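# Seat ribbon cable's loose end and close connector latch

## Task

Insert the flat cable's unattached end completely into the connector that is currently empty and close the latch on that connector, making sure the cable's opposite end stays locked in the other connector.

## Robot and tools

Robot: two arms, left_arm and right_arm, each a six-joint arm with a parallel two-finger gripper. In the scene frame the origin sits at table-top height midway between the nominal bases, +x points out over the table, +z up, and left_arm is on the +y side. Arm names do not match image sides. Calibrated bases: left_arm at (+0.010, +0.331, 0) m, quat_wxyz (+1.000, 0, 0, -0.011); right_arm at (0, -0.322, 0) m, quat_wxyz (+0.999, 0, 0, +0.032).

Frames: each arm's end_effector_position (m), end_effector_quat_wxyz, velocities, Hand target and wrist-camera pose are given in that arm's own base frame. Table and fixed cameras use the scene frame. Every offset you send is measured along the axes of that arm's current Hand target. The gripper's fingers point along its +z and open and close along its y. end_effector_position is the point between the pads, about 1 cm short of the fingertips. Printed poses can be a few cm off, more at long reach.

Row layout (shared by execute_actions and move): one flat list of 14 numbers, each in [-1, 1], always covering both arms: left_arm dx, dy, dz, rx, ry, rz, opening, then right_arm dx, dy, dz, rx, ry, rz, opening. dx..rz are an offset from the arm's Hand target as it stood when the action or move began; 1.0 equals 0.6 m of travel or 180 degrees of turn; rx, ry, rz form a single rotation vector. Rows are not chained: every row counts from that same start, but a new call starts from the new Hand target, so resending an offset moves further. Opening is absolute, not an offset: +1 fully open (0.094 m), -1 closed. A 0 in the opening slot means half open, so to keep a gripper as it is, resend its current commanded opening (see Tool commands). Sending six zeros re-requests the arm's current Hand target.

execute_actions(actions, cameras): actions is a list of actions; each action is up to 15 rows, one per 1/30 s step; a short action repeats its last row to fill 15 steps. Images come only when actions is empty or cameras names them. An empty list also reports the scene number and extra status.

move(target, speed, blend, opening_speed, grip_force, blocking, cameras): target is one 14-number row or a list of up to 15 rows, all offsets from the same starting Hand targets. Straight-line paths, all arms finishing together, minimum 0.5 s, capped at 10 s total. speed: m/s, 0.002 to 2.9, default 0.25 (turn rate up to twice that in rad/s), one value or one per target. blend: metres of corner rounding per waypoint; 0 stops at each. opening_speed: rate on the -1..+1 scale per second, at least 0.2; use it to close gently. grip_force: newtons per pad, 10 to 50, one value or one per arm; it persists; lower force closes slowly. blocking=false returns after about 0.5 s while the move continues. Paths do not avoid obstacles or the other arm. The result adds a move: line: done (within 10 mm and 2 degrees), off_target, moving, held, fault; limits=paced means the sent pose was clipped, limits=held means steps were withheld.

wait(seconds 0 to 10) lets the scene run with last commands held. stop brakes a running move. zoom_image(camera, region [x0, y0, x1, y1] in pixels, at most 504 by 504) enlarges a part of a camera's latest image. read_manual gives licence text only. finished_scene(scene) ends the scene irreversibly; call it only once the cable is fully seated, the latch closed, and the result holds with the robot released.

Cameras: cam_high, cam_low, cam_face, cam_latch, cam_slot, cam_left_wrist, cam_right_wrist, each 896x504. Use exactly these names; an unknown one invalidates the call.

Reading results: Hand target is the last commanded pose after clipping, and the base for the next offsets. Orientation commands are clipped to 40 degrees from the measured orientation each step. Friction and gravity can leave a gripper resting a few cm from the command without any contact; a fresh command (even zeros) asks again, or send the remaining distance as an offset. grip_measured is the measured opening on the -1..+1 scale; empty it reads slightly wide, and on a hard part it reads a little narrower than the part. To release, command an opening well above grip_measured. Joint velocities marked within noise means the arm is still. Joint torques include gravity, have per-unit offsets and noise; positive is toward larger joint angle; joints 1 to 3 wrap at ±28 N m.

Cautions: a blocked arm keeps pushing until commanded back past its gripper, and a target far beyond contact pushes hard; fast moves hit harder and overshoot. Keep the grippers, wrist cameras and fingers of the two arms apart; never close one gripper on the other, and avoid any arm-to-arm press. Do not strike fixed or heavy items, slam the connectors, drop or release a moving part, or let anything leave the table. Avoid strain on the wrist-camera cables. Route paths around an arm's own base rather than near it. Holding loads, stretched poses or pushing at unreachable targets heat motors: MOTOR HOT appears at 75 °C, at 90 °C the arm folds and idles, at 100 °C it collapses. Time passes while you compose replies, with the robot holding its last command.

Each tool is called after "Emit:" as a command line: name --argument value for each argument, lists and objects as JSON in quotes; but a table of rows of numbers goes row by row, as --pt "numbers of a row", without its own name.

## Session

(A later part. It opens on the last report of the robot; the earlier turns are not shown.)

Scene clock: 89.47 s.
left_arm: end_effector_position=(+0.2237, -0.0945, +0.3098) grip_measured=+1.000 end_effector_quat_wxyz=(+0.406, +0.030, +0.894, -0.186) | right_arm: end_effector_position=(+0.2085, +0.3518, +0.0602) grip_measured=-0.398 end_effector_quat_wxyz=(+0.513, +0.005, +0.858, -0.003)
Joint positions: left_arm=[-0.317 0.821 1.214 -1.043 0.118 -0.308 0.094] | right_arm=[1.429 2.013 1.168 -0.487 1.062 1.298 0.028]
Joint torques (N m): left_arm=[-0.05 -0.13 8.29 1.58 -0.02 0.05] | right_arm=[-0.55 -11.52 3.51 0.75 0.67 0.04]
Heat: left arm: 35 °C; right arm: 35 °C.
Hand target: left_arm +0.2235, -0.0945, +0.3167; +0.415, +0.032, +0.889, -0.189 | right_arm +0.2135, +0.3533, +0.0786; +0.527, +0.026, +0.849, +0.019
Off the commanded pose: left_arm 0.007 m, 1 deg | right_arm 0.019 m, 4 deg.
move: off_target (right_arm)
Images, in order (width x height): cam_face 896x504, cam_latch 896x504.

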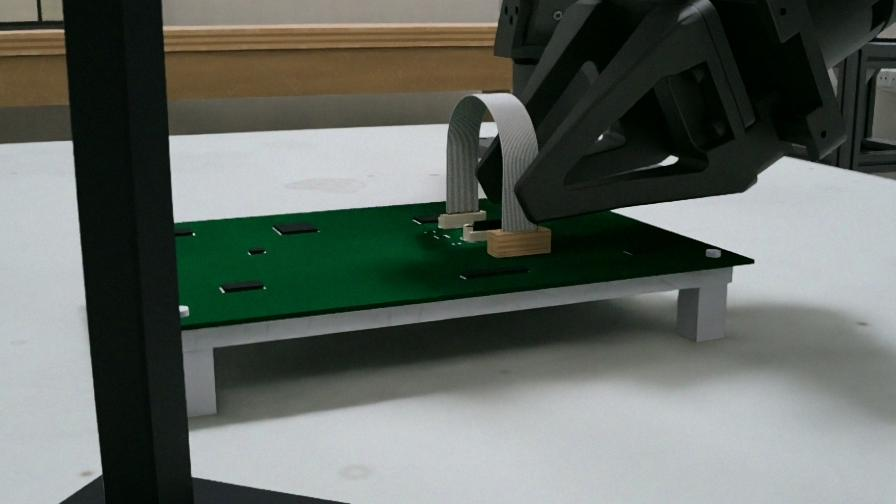

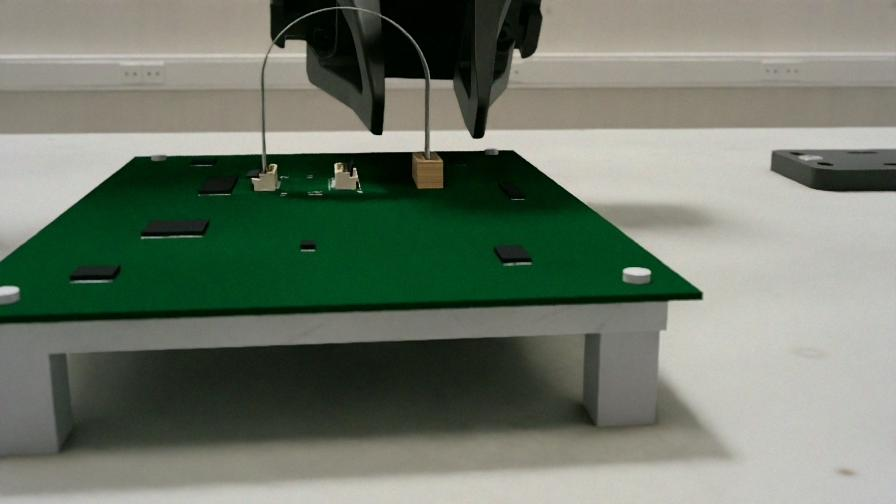

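Emit:
move --target '[0,0,0,0,0,0,1, 0,0,0,0,0,0,-1]' --grip_force 30 --opening_speed 0.5 --cameras '["cam_latch","cam_face","cam_right_wrist"]'

Emit:
zoom_image --camera "cam_latch" --region '[240, 0, 500, 210]'

Emit:
zoom_image --camera "cam_face" --region '[400, 60, 652, 280]'

Scene clock: 94.33 s.
left_arm: end_effector_position=(+0.2237, -0.0945, +0.3098) grip_measured=+1.000 end_effector_quat_wxyz=(+0.406, +0.030, +0.894, -0.186) | right_arm: end_effector_position=(+0.2085, +0.3520, +0.0602) grip_measured=-0.989 end_effector_quat_wxyz=(+0.513, +0.004, +0.858, -0.003)
Joint positions: left_arm=[-0.317 0.821 1.214 -1.043 0.118 -0.308 0.094] | right_arm=[1.429 2.013 1.168 -0.486 1.062 1.297 0]
Joint torques (N m): left_arm=[0.02 -0.14 8.09 1.59 -0.02 0.01] | right_arm=[-0.54 -11.51 3.47 0.75 0.67 0.03]
Heat: left arm: 35 °C; right arm: 35 °C.
Hand target: left_arm +0.2235, -0.0945, +0.3167; +0.415, +0.032, +0.889, -0.189 | right_arm +0.2135, +0.3532, +0.0786; +0.527, +0.026, +0.849, +0.019
Off the commanded pose: left_arm 0.007 m, 1 deg | right_arm 0.019 m, 4 deg.
grip_force (N): 30, 30
move: off_target (right_arm)
Images, in order (width x height): cam_face 896x504, cam_latch 896x504, cam_right_wrist 896x504.

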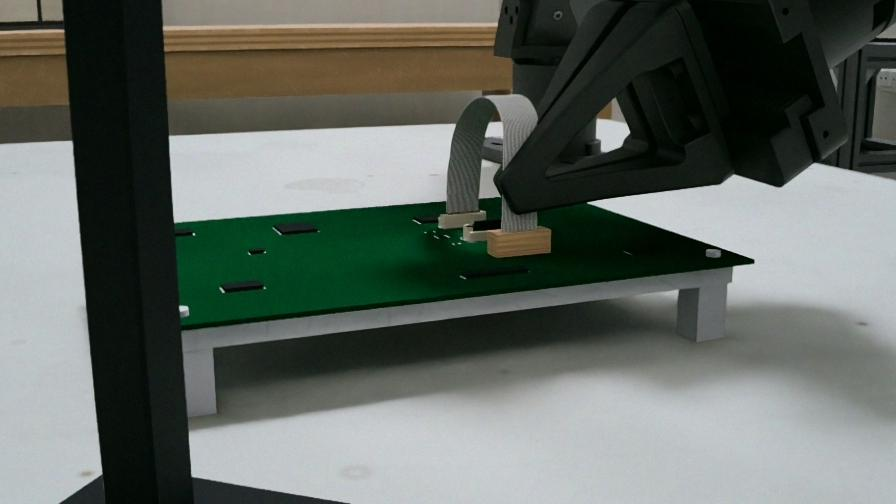

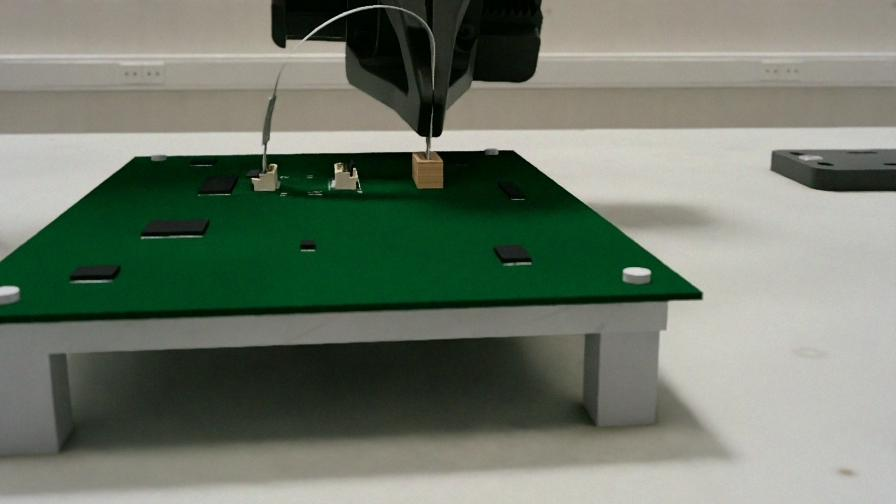

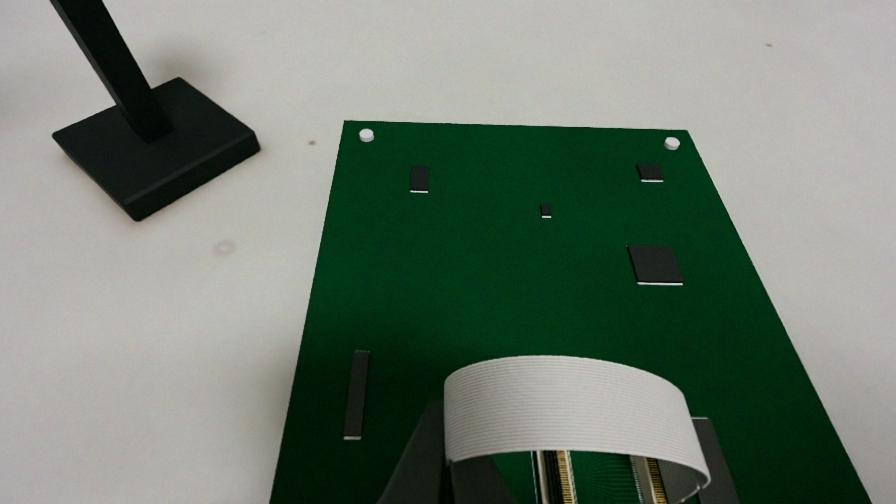

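Scaled by 1.938 from the camera's 896x504 image, which has a finer 1280x720 frame.

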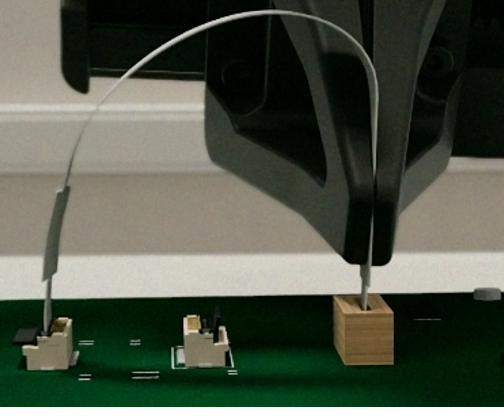

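Scaled by 2.000 from the camera's 896x504 image, which has a finer 1280x720 frame.

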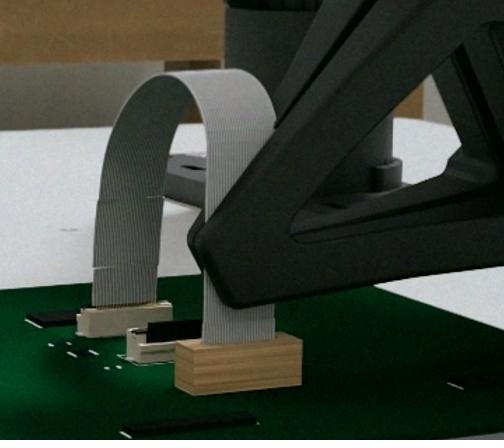

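Emit:
move --target '[0,0,0,0,0,0,1, -0.0268,0.0018,-0.0133,0,0,0,-1]' --speed 0.05 --cameras '["cam_latch","cam_slot"]'

Emit:
zoom_image --camera "cam_latch" --region '[240, 0, 500, 210]'

Scene clock: 97.67 s.
left_arm: end_effector_position=(+0.2237, -0.0945, +0.3098) grip_measured=+1.000 end_effector_quat_wxyz=(+0.406, +0.030, +0.894, -0.186) | right_arm: end_effector_position=(+0.2080, +0.3495, +0.0725) grip_measured=-0.989 end_effector_quat_wxyz=(+0.513, +0.005, +0.858, +0.000)
Joint positions: left_arm=[-0.317 0.821 1.214 -1.043 0.118 -0.308 0.094] | right_arm=[1.429 1.975 1.168 -0.516 1.061 1.295 0]
Joint torques (N m): left_arm=[0.01 -0.27 8.21 1.57 -0.02 0.05] | right_arm=[-0.57 -11.22 5.87 0.48 0.68 0.03]
Heat: left arm: 35 °C; right arm: 35 °C.
Hand target: left_arm +0.2235, -0.0945, +0.3167; +0.415, +0.032, +0.889, -0.189 | right_arm +0.2134, +0.3533, +0.0965; +0.527, +0.026, +0.849, +0.019
Off the commanded pose: left_arm 0.007 m, 1 deg | right_arm 0.025 m, 4 deg.
grip_force (N): 30, 30
move: off_target (right_arm)
Images, in order (width x height): cam_latch 896x504, cam_slot 896x504.

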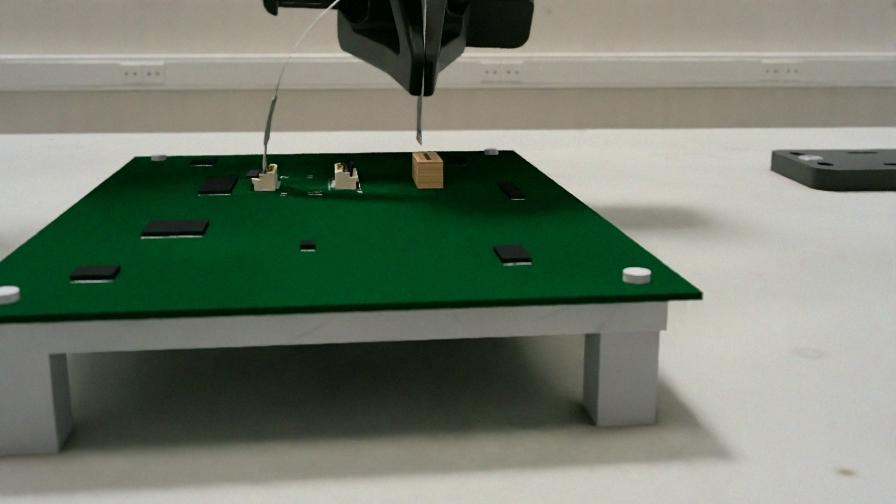

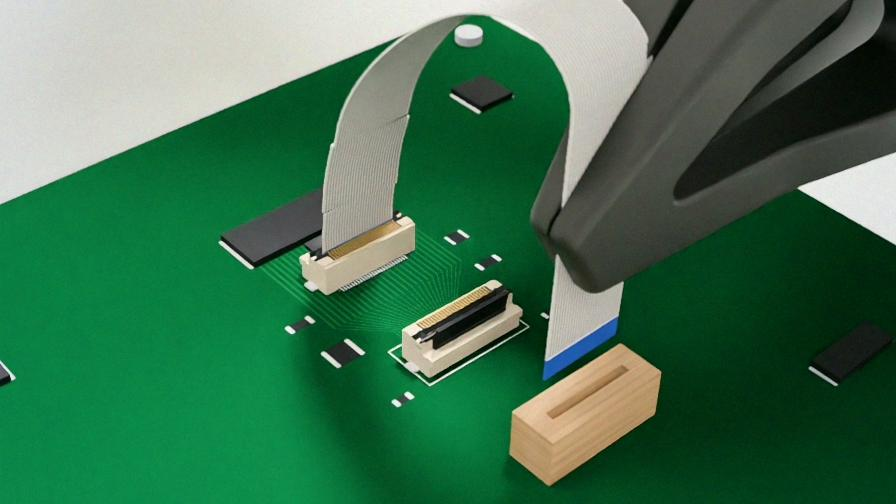

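Scaled by 1.938 from the camera's 896x504 image, which has a finer 1280x720 frame.

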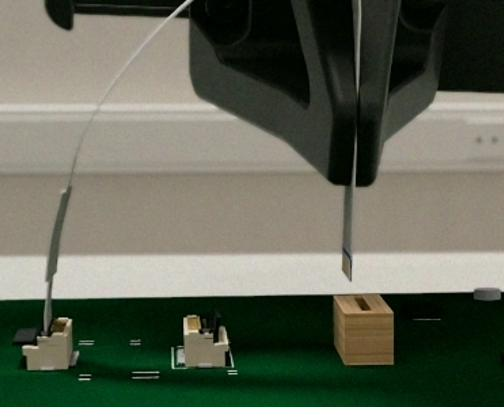

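Emit:
zoom_image --camera "cam_latch" --region '[320, 130, 450, 200]'

Emit:
zoom_image --camera "cam_slot" --region '[380, 240, 660, 480]'

Scaled by 3.877 from the camera's 896x504 image, which has a finer 1280x720 frame.

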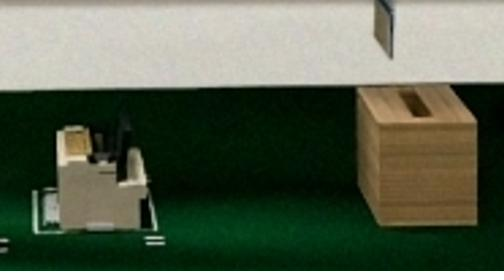

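Scaled by 1.800 from the camera's 896x504 image, which has a finer 1280x720 frame.

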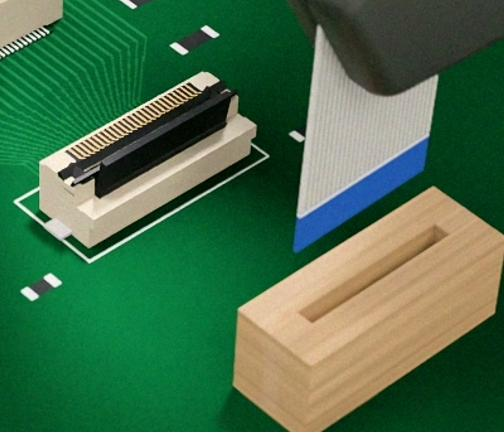

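Emit:
move --target '[0,0,0,0,0,0,1, -0.0067,-0.0384,-0.0030,-0.0063,0.0003,0.0128,-1]' --speed 0.06 --cameras '["cam_latch","cam_slot","cam_face"]'

Emit:
zoom_image --camera "cam_latch" --region '[240, 70, 450, 210]'

Emit:
zoom_image --camera "cam_slot" --region '[350, 200, 602, 400]'

Scene clock: 106.23 s.
left_arm: end_effector_position=(+0.2237, -0.0945, +0.3098) grip_measured=+1.000 end_effector_quat_wxyz=(+0.406, +0.030, +0.894, -0.186) | right_arm: end_effector_position=(+0.2085, +0.3298, +0.0831) grip_measured=-0.989 end_effector_quat_wxyz=(+0.512, +0.018, +0.858, +0.018)
Joint positions: left_arm=[-0.317 0.821 1.214 -1.043 0.118 -0.308 0.094] | right_arm=[1.417 1.869 1.063 -0.463 1.051 1.282 0]
Joint torques (N m): left_arm=[0.08 -0.08 8.46 1.61 -0.03 0.03] | right_arm=[-0.5 -10.28 3.69 0.83 0.68 0.03]
Heat: left arm: 36 °C; right arm: 34 °C.
Hand target: left_arm +0.2235, -0.0945, +0.3167; +0.415, +0.032, +0.889, -0.189 | right_arm +0.2131, +0.3301, +0.0996; +0.526, +0.038, +0.849, +0.038
Off the commanded pose: left_arm 0.007 m, 1 deg | right_arm 0.017 m, 4 deg.
grip_force (N): 30, 30
move: off_target (right_arm)
Images, in order (width x height): cam_face 896x504, cam_latch 896x504, cam_slot 896x504.

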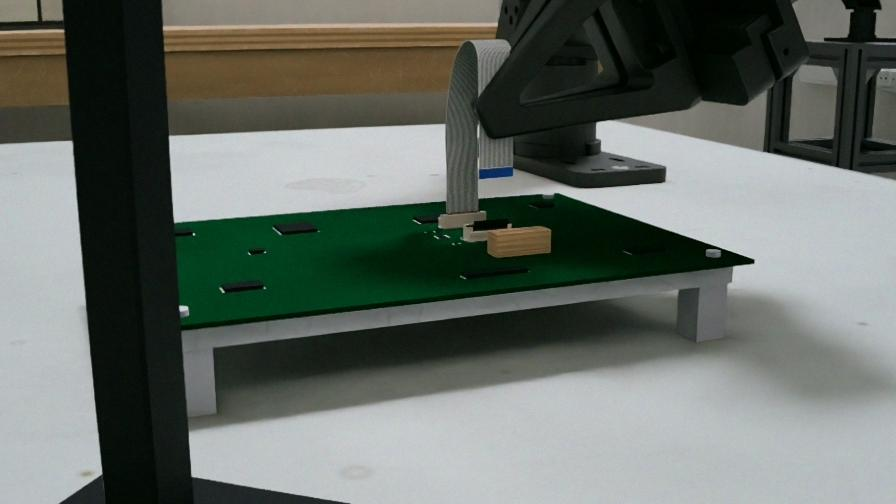

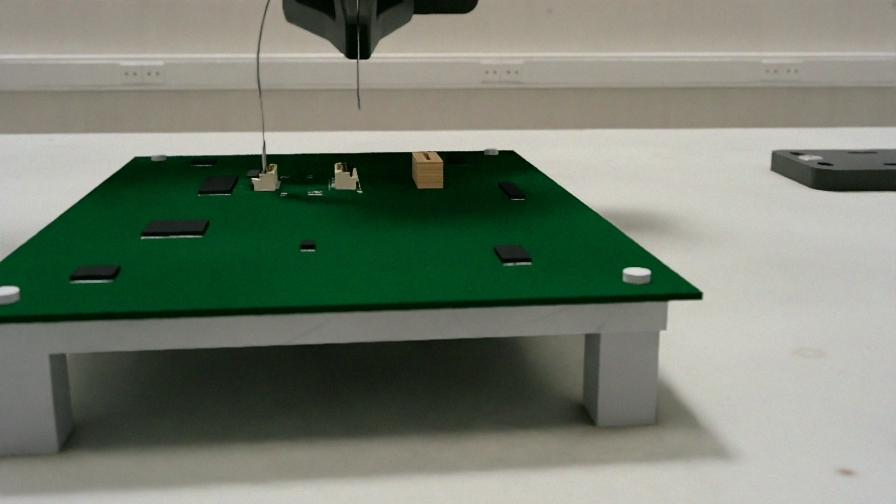

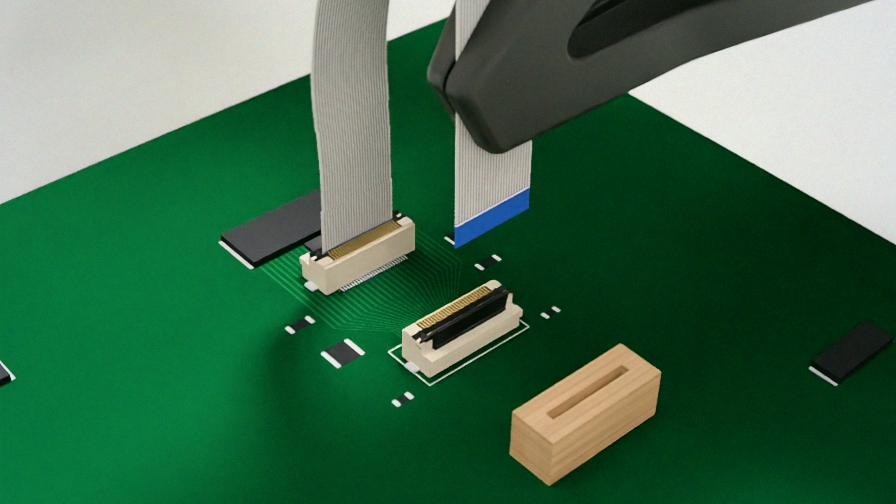

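Scaled by 2.400 from the camera's 896x504 image, which has a finer 1280x720 frame.

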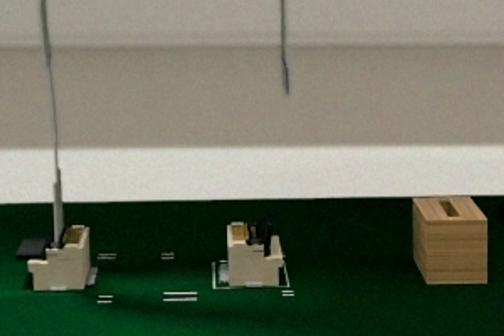

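Scaled by 2.000 from the camera's 896x504 image, which has a finer 1280x720 frame.

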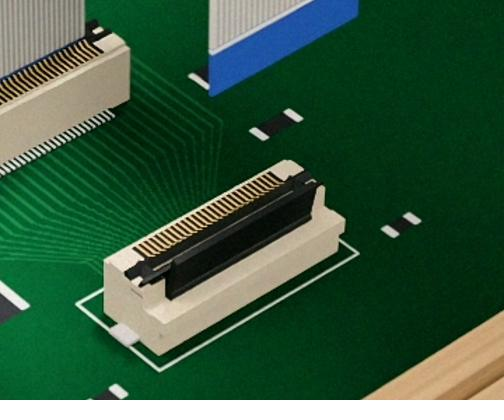

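Emit:
move --target '[0,0,0,0,0,0,1, 0.0105,-0.0080,0.0073,0,0,0,-1]' --speed 0.05 --cameras '["cam_latch","cam_slot","cam_face","cam_right_wrist"]'

Emit:
zoom_image --camera "cam_latch" --region '[300, 80, 400, 200]'

Emit:
zoom_image --camera "cam_slot" --region '[350, 200, 602, 400]'

Emit:
zoom_image --camera "cam_face" --region '[420, 120, 560, 260]'

Scene clock: 116.53 s.
left_arm: end_effector_position=(+0.2237, -0.0945, +0.3098) grip_measured=+1.000 end_effector_quat_wxyz=(+0.406, +0.030, +0.894, -0.186) | right_arm: end_effector_position=(+0.2091, +0.3258, +0.0760) grip_measured=-0.989 end_effector_quat_wxyz=(+0.513, +0.018, +0.858, +0.019)
Joint positions: left_arm=[-0.317 0.821 1.214 -1.043 0.118 -0.308 0.094] | right_arm=[1.413 1.869 1.027 -0.416 1.05 1.272 0]
Joint torques (N m): left_arm=[0.09 -0.23 8.24 1.6 -0.03 0.01] | right_arm=[-0.65 -10.02 3.59 0.86 0.66 0.01]
Heat: left arm: 36 °C; right arm: 34 °C.
Hand target: left_arm +0.2235, -0.0945, +0.3167; +0.415, +0.032, +0.889, -0.189 | right_arm +0.2142, +0.3260, +0.0916; +0.527, +0.038, +0.848, +0.038
Off the commanded pose: left_arm 0.007 m, 1 deg | right_arm 0.016 m, 4 deg.
grip_force (N): 30, 30
move: off_target (right_arm)
Images, in order (width x height): cam_face 896x504, cam_latch 896x504, cam_slot 896x504, cam_right_wrist 896x504.

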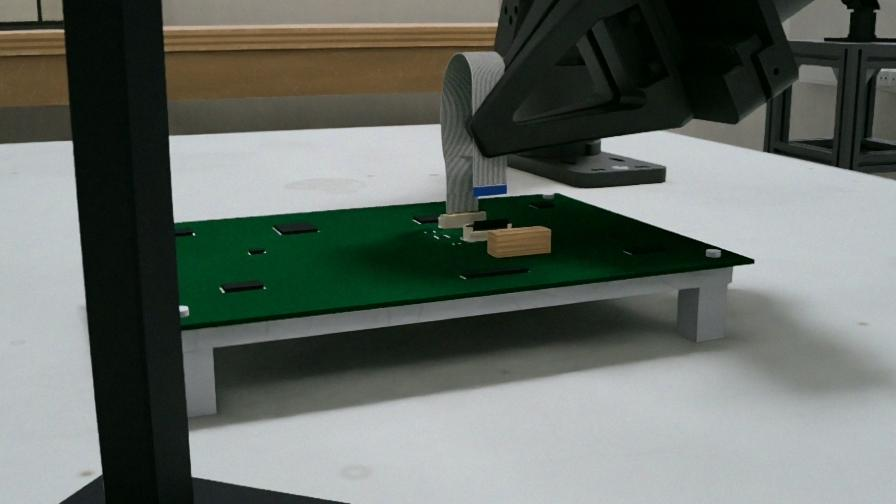

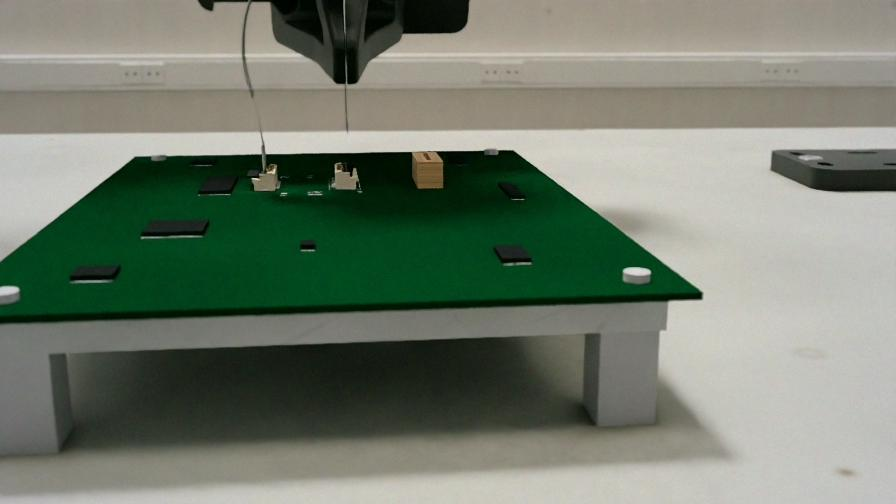

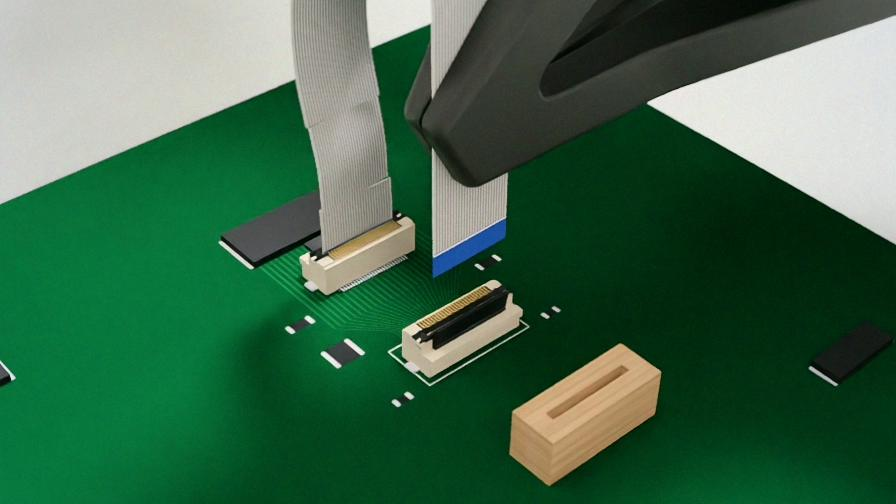

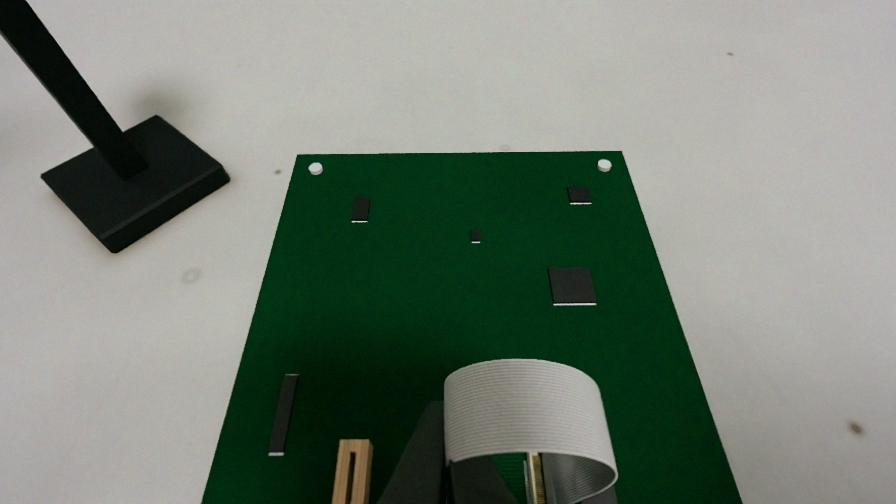

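Scaled by 4.200 from the camera's 896x504 image, which has a finer 1280x720 frame.

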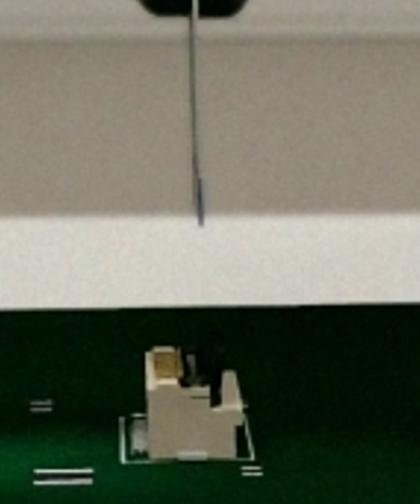

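Scaled by 2.000 from the camera's 896x504 image, which has a finer 1280x720 frame.

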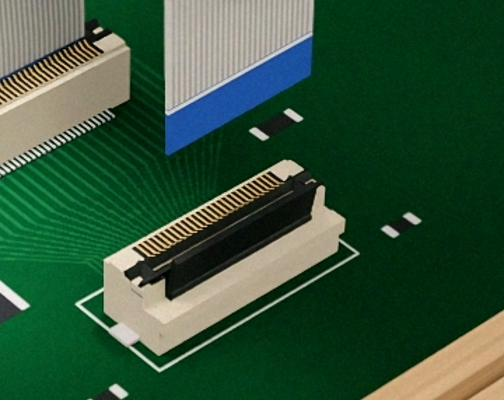

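Scaled by 3.600 from the camera's 896x504 image, which has a finer 1280x720 frame.

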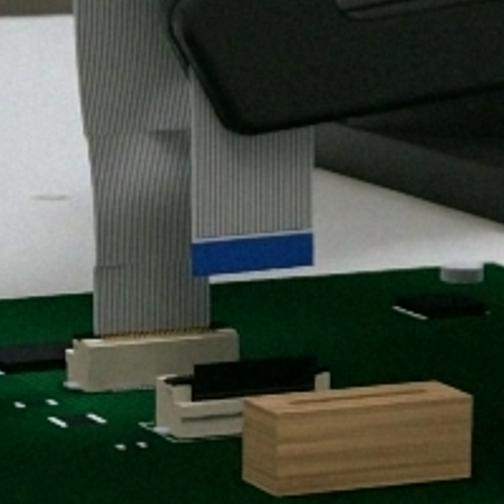

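Emit:
move --target '[0,0,0,0,0,0,1, 0.0098,-0.0015,0.0062,-0.0065,0.0008,-0.0033,-1]' --speed 0.04 --cameras '["cam_latch","cam_slot","cam_face"]'

Emit:
zoom_image --camera "cam_latch" --region '[300, 100, 400, 200]'

Emit:
zoom_image --camera "cam_slot" --region '[370, 200, 570, 400]'

Emit:
zoom_image --camera "cam_face" --region '[420, 150, 540, 260]'

Scene clock: 123.07 s.
left_arm: end_effector_position=(+0.2237, -0.0945, +0.3098) grip_measured=+1.000 end_effector_quat_wxyz=(+0.406, +0.030, +0.894, -0.186) | right_arm: end_effector_position=(+0.2094, +0.3256, +0.0674) grip_measured=-0.989 end_effector_quat_wxyz=(+0.511, +0.006, +0.859, +0.024)
Joint positions: left_arm=[-0.317 0.821 1.214 -1.043 0.118 -0.308 0.094] | right_arm=[1.409 1.869 0.983 -0.33 1.038 1.219 0]
Joint torques (N m): left_arm=[-0.02 -0.27 8.18 1.6 -0.05 0.04] | right_arm=[-0.69 -10.24 3.48 0.92 0.66 0.01]
Heat: left arm: 36 °C; right arm: 34 °C.
Hand target: left_arm +0.2235, -0.0945, +0.3167; +0.415, +0.032, +0.889, -0.189 | right_arm +0.2148, +0.3259, +0.0846; +0.526, +0.028, +0.849, +0.044
Off the commanded pose: left_arm 0.007 m, 1 deg | right_arm 0.018 m, 4 deg.
grip_force (N): 30, 30
move: off_target (right_arm)
Images, in order (width x height): cam_face 896x504, cam_latch 896x504, cam_slot 896x504.

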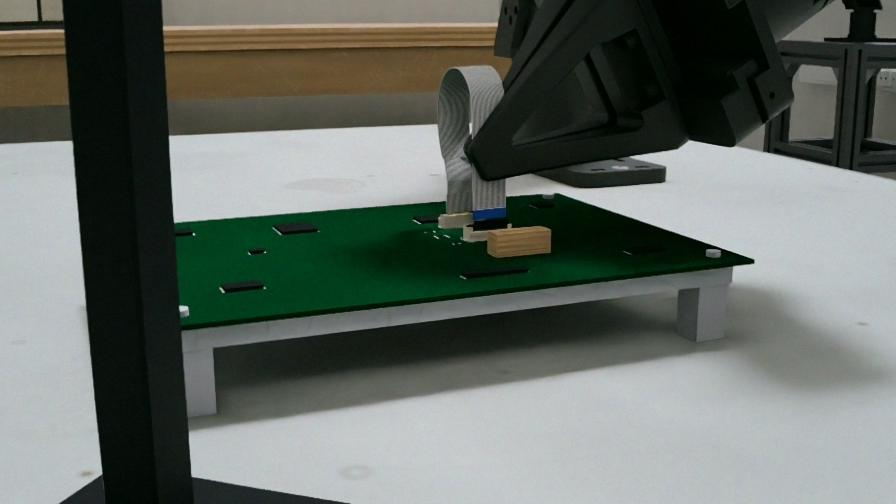

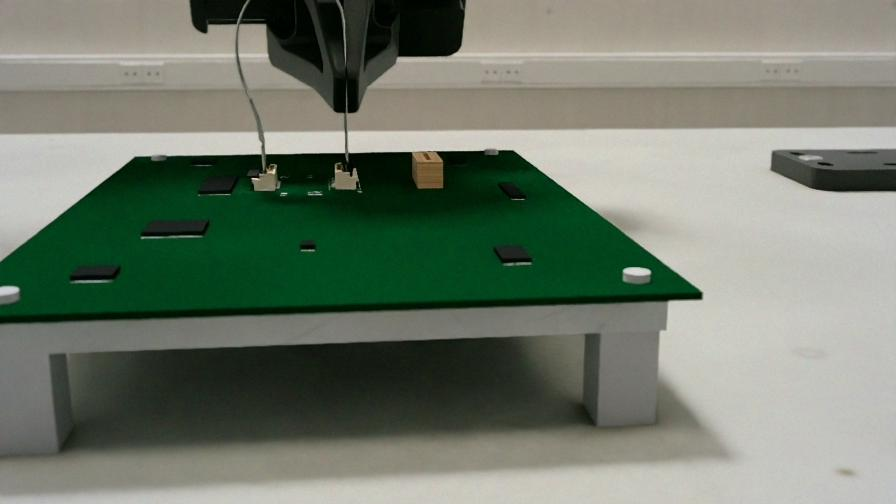

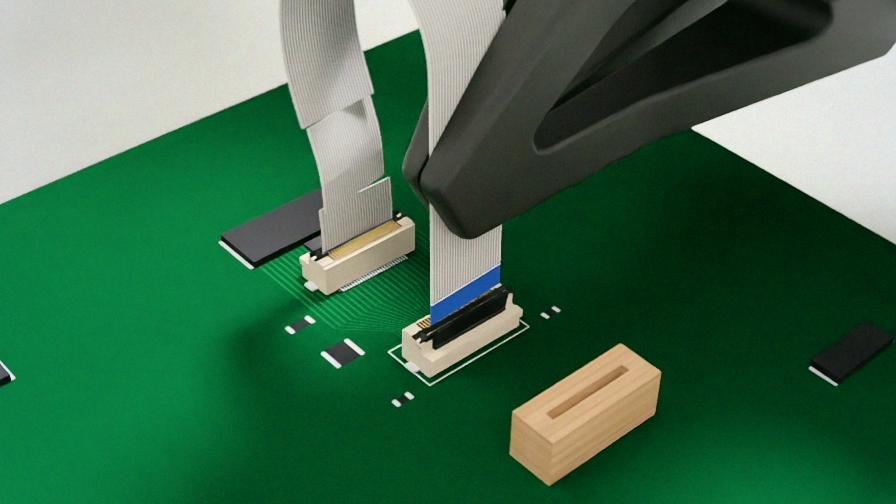

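Scaled by 5.040 from the camera's 896x504 image, which has a finer 1280x720 frame.

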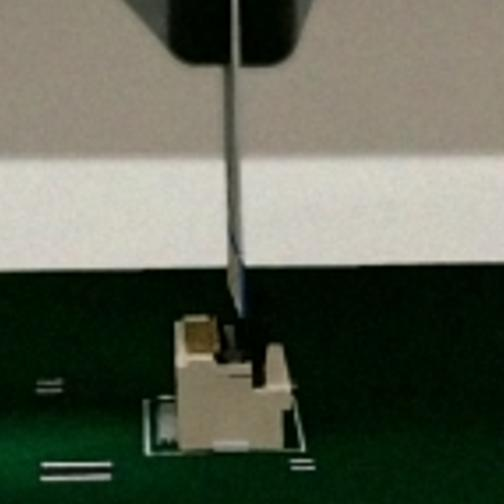

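Scaled by 2.520 from the camera's 896x504 image, which has a finer 1280x720 frame.

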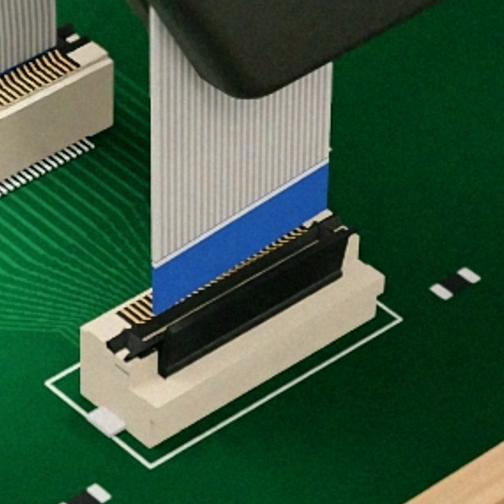

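Scaled by 4.200 from the camera's 896x504 image, which has a finer 1280x720 frame.

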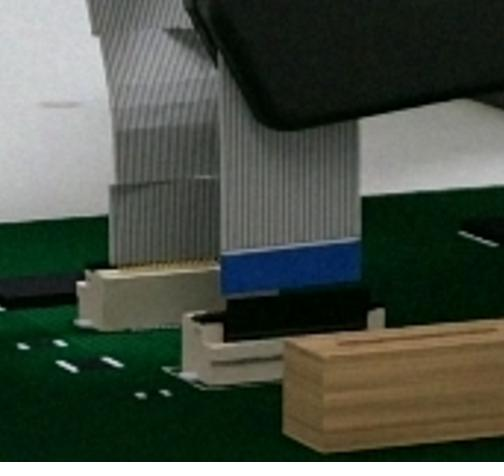

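Emit:
move --target '[0,0,0,0,0,0,1, 0.0012,0.0001,0.0034,0,0,0,-1]' --speed 0.03 --cameras '["cam_latch","cam_slot","cam_face"]'

Emit:
zoom_image --camera "cam_latch" --region '[320, 130, 380, 200]'

Emit:
zoom_image --camera "cam_slot" --region '[370, 200, 570, 400]'

Emit:
zoom_image --camera "cam_face" --region '[420, 150, 540, 260]'

Scene clock: 130.60 s.
left_arm: end_effector_position=(+0.2237, -0.0945, +0.3098) grip_measured=+1.000 end_effector_quat_wxyz=(+0.406, +0.030, +0.894, -0.186) | right_arm: end_effector_position=(+0.2106, +0.3272, +0.0677) grip_measured=-0.989 end_effector_quat_wxyz=(+0.511, +0.007, +0.859, +0.028)
Joint positions: left_arm=[-0.317 0.821 1.214 -1.043 0.118 -0.308 0.094] | right_arm=[1.406 1.869 0.983 -0.316 1.035 1.211 0]
Joint torques (N m): left_arm=[-0.05 -0.35 8.34 1.57 -0.05 0.04] | right_arm=[-0.79 -9.92 3.3 0.96 0.68 0.03]
Heat: left arm: 36 °C; right arm: 34 °C.
Hand target: left_arm +0.2235, -0.0945, +0.3167; +0.415, +0.032, +0.889, -0.189 | right_arm +0.2164, +0.3260, +0.0830; +0.526, +0.028, +0.849, +0.044
Off the commanded pose: left_arm 0.007 m, 1 deg | right_arm 0.016 m, 4 deg.
grip_force (N): 30, 30
move: off_target (right_arm)
Images, in order (width x height): cam_face 896x504, cam_latch 896x504, cam_slot 896x504.

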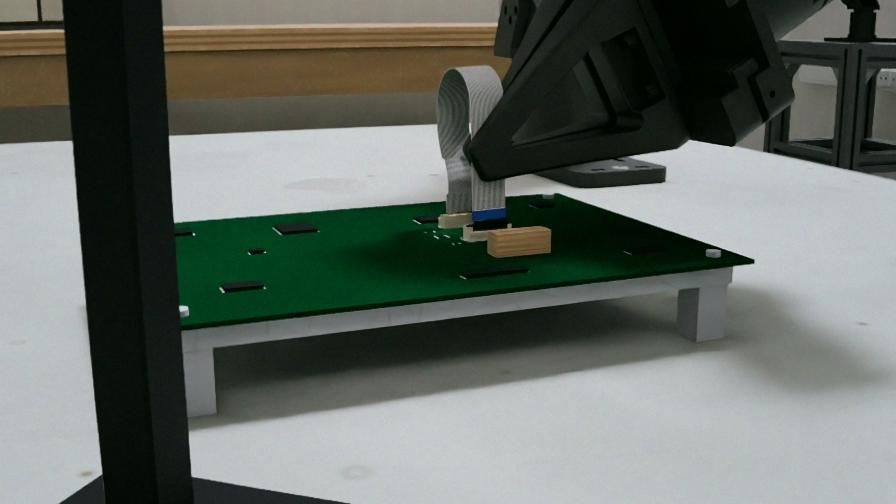

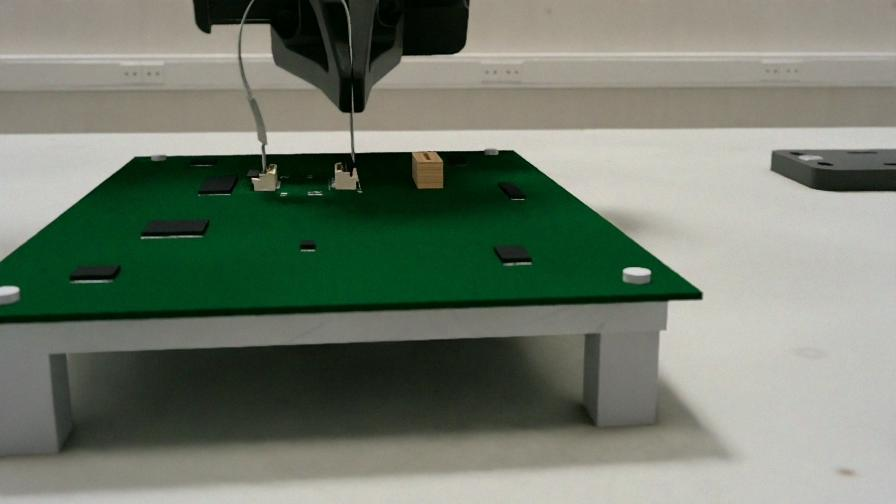

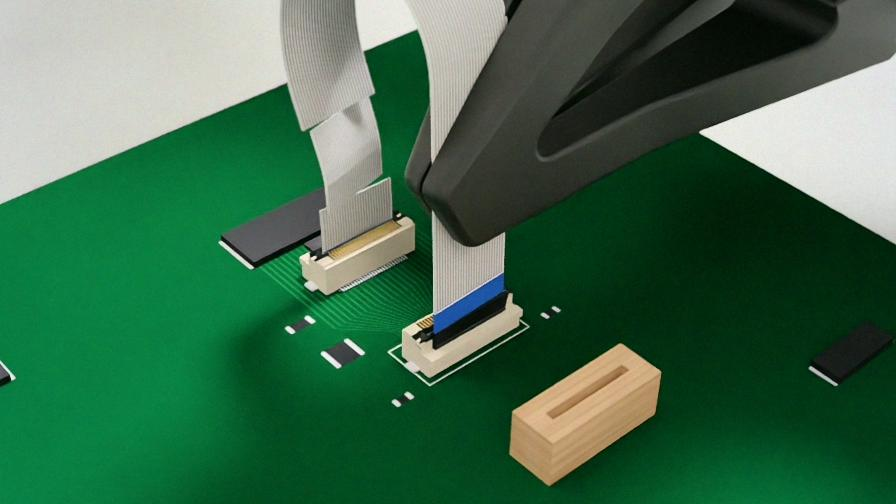

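Scaled by 7.200 from the camera's 896x504 image, which has a finer 1280x720 frame.

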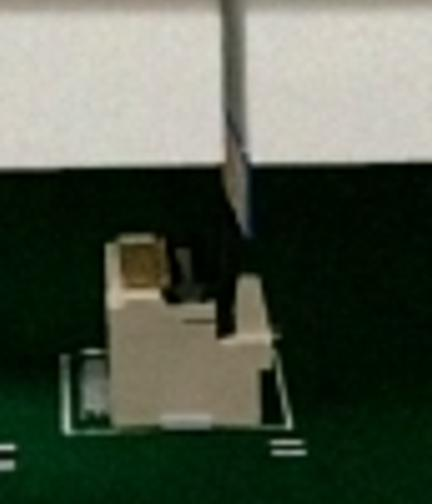

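Scaled by 2.520 from the camera's 896x504 image, which has a finer 1280x720 frame.

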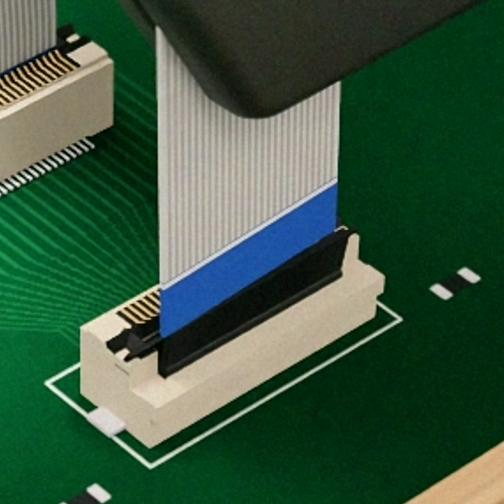

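Scaled by 4.200 from the camera's 896x504 image, which has a finer 1280x720 frame.

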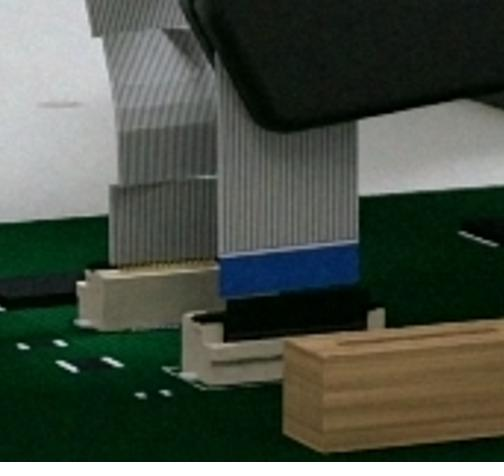

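Emit:
move --target '[0,0,0,0,0,0,1, -0.0025,-0.0027,-0.0013,0,0,0,-1]' --speed 0.03 --cameras '["cam_latch","cam_slot"]'

Emit:
zoom_image --camera "cam_latch" --region '[320, 130, 380, 200]'

Emit:
zoom_image --camera "cam_slot" --region '[370, 200, 570, 400]'

Scene clock: 133.97 s.
left_arm: end_effector_position=(+0.2237, -0.0945, +0.3098) grip_measured=+1.000 end_effector_quat_wxyz=(+0.406, +0.030, +0.894, -0.186) | right_arm: end_effector_position=(+0.2102, +0.3249, +0.0678) grip_measured=-0.989 end_effector_quat_wxyz=(+0.511, +0.006, +0.859, +0.027)
Joint positions: left_arm=[-0.317 0.821 1.214 -1.043 0.118 -0.308 0.094] | right_arm=[1.406 1.862 0.973 -0.315 1.035 1.209 0]
Joint torques (N m): left_arm=[-0.01 -0.32 8.21 1.55 0 -0.02] | right_arm=[-0.87 -10.04 3.52 0.94 0.67 0.03]
Heat: left arm: 36 °C; right arm: 34 °C.
Hand target: left_arm +0.2235, -0.0945, +0.3167; +0.415, +0.032, +0.889, -0.189 | right_arm +0.2164, +0.3242, +0.0845; +0.526, +0.028, +0.849, +0.044
Off the commanded pose: left_arm 0.007 m, 1 deg | right_arm 0.018 m, 4 deg.
grip_force (N): 30, 30
move: off_target (right_arm)
Images, in order (width x height): cam_latch 896x504, cam_slot 896x504.

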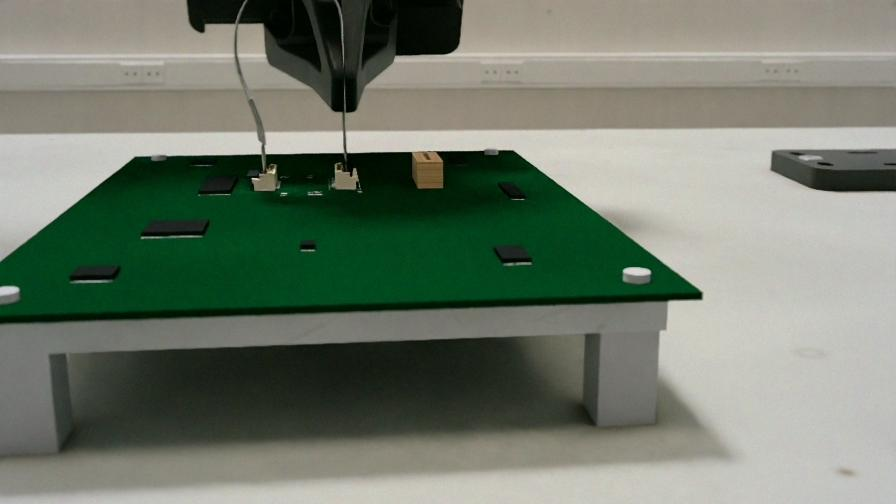

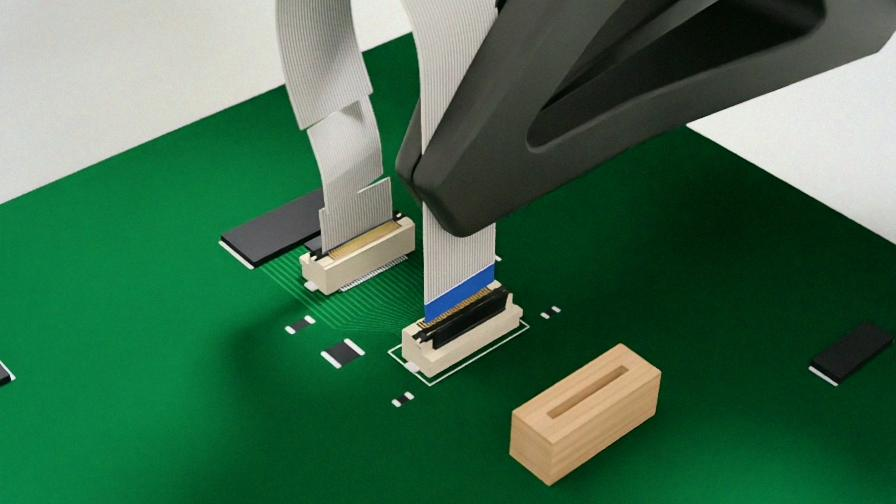

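Scaled by 7.200 from the camera's 896x504 image, which has a finer 1280x720 frame.

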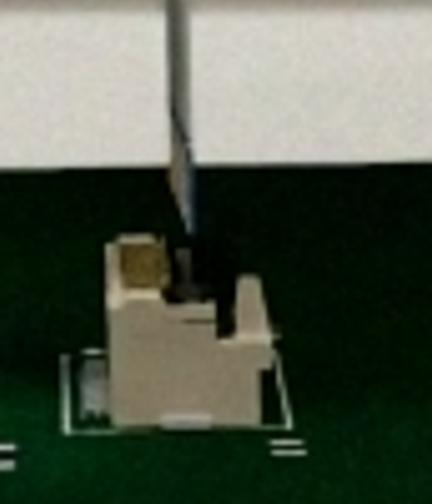

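Scaled by 2.520 from the camera's 896x504 image, which has a finer 1280x720 frame.

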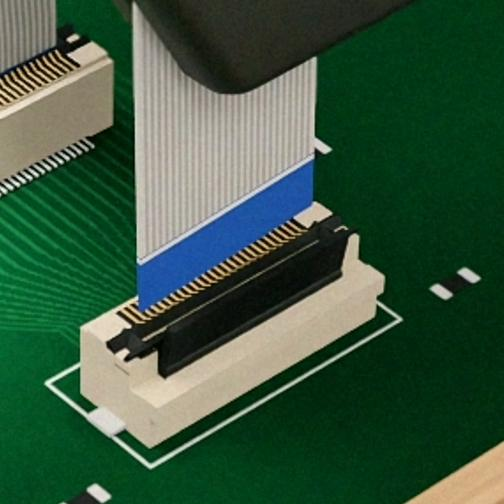

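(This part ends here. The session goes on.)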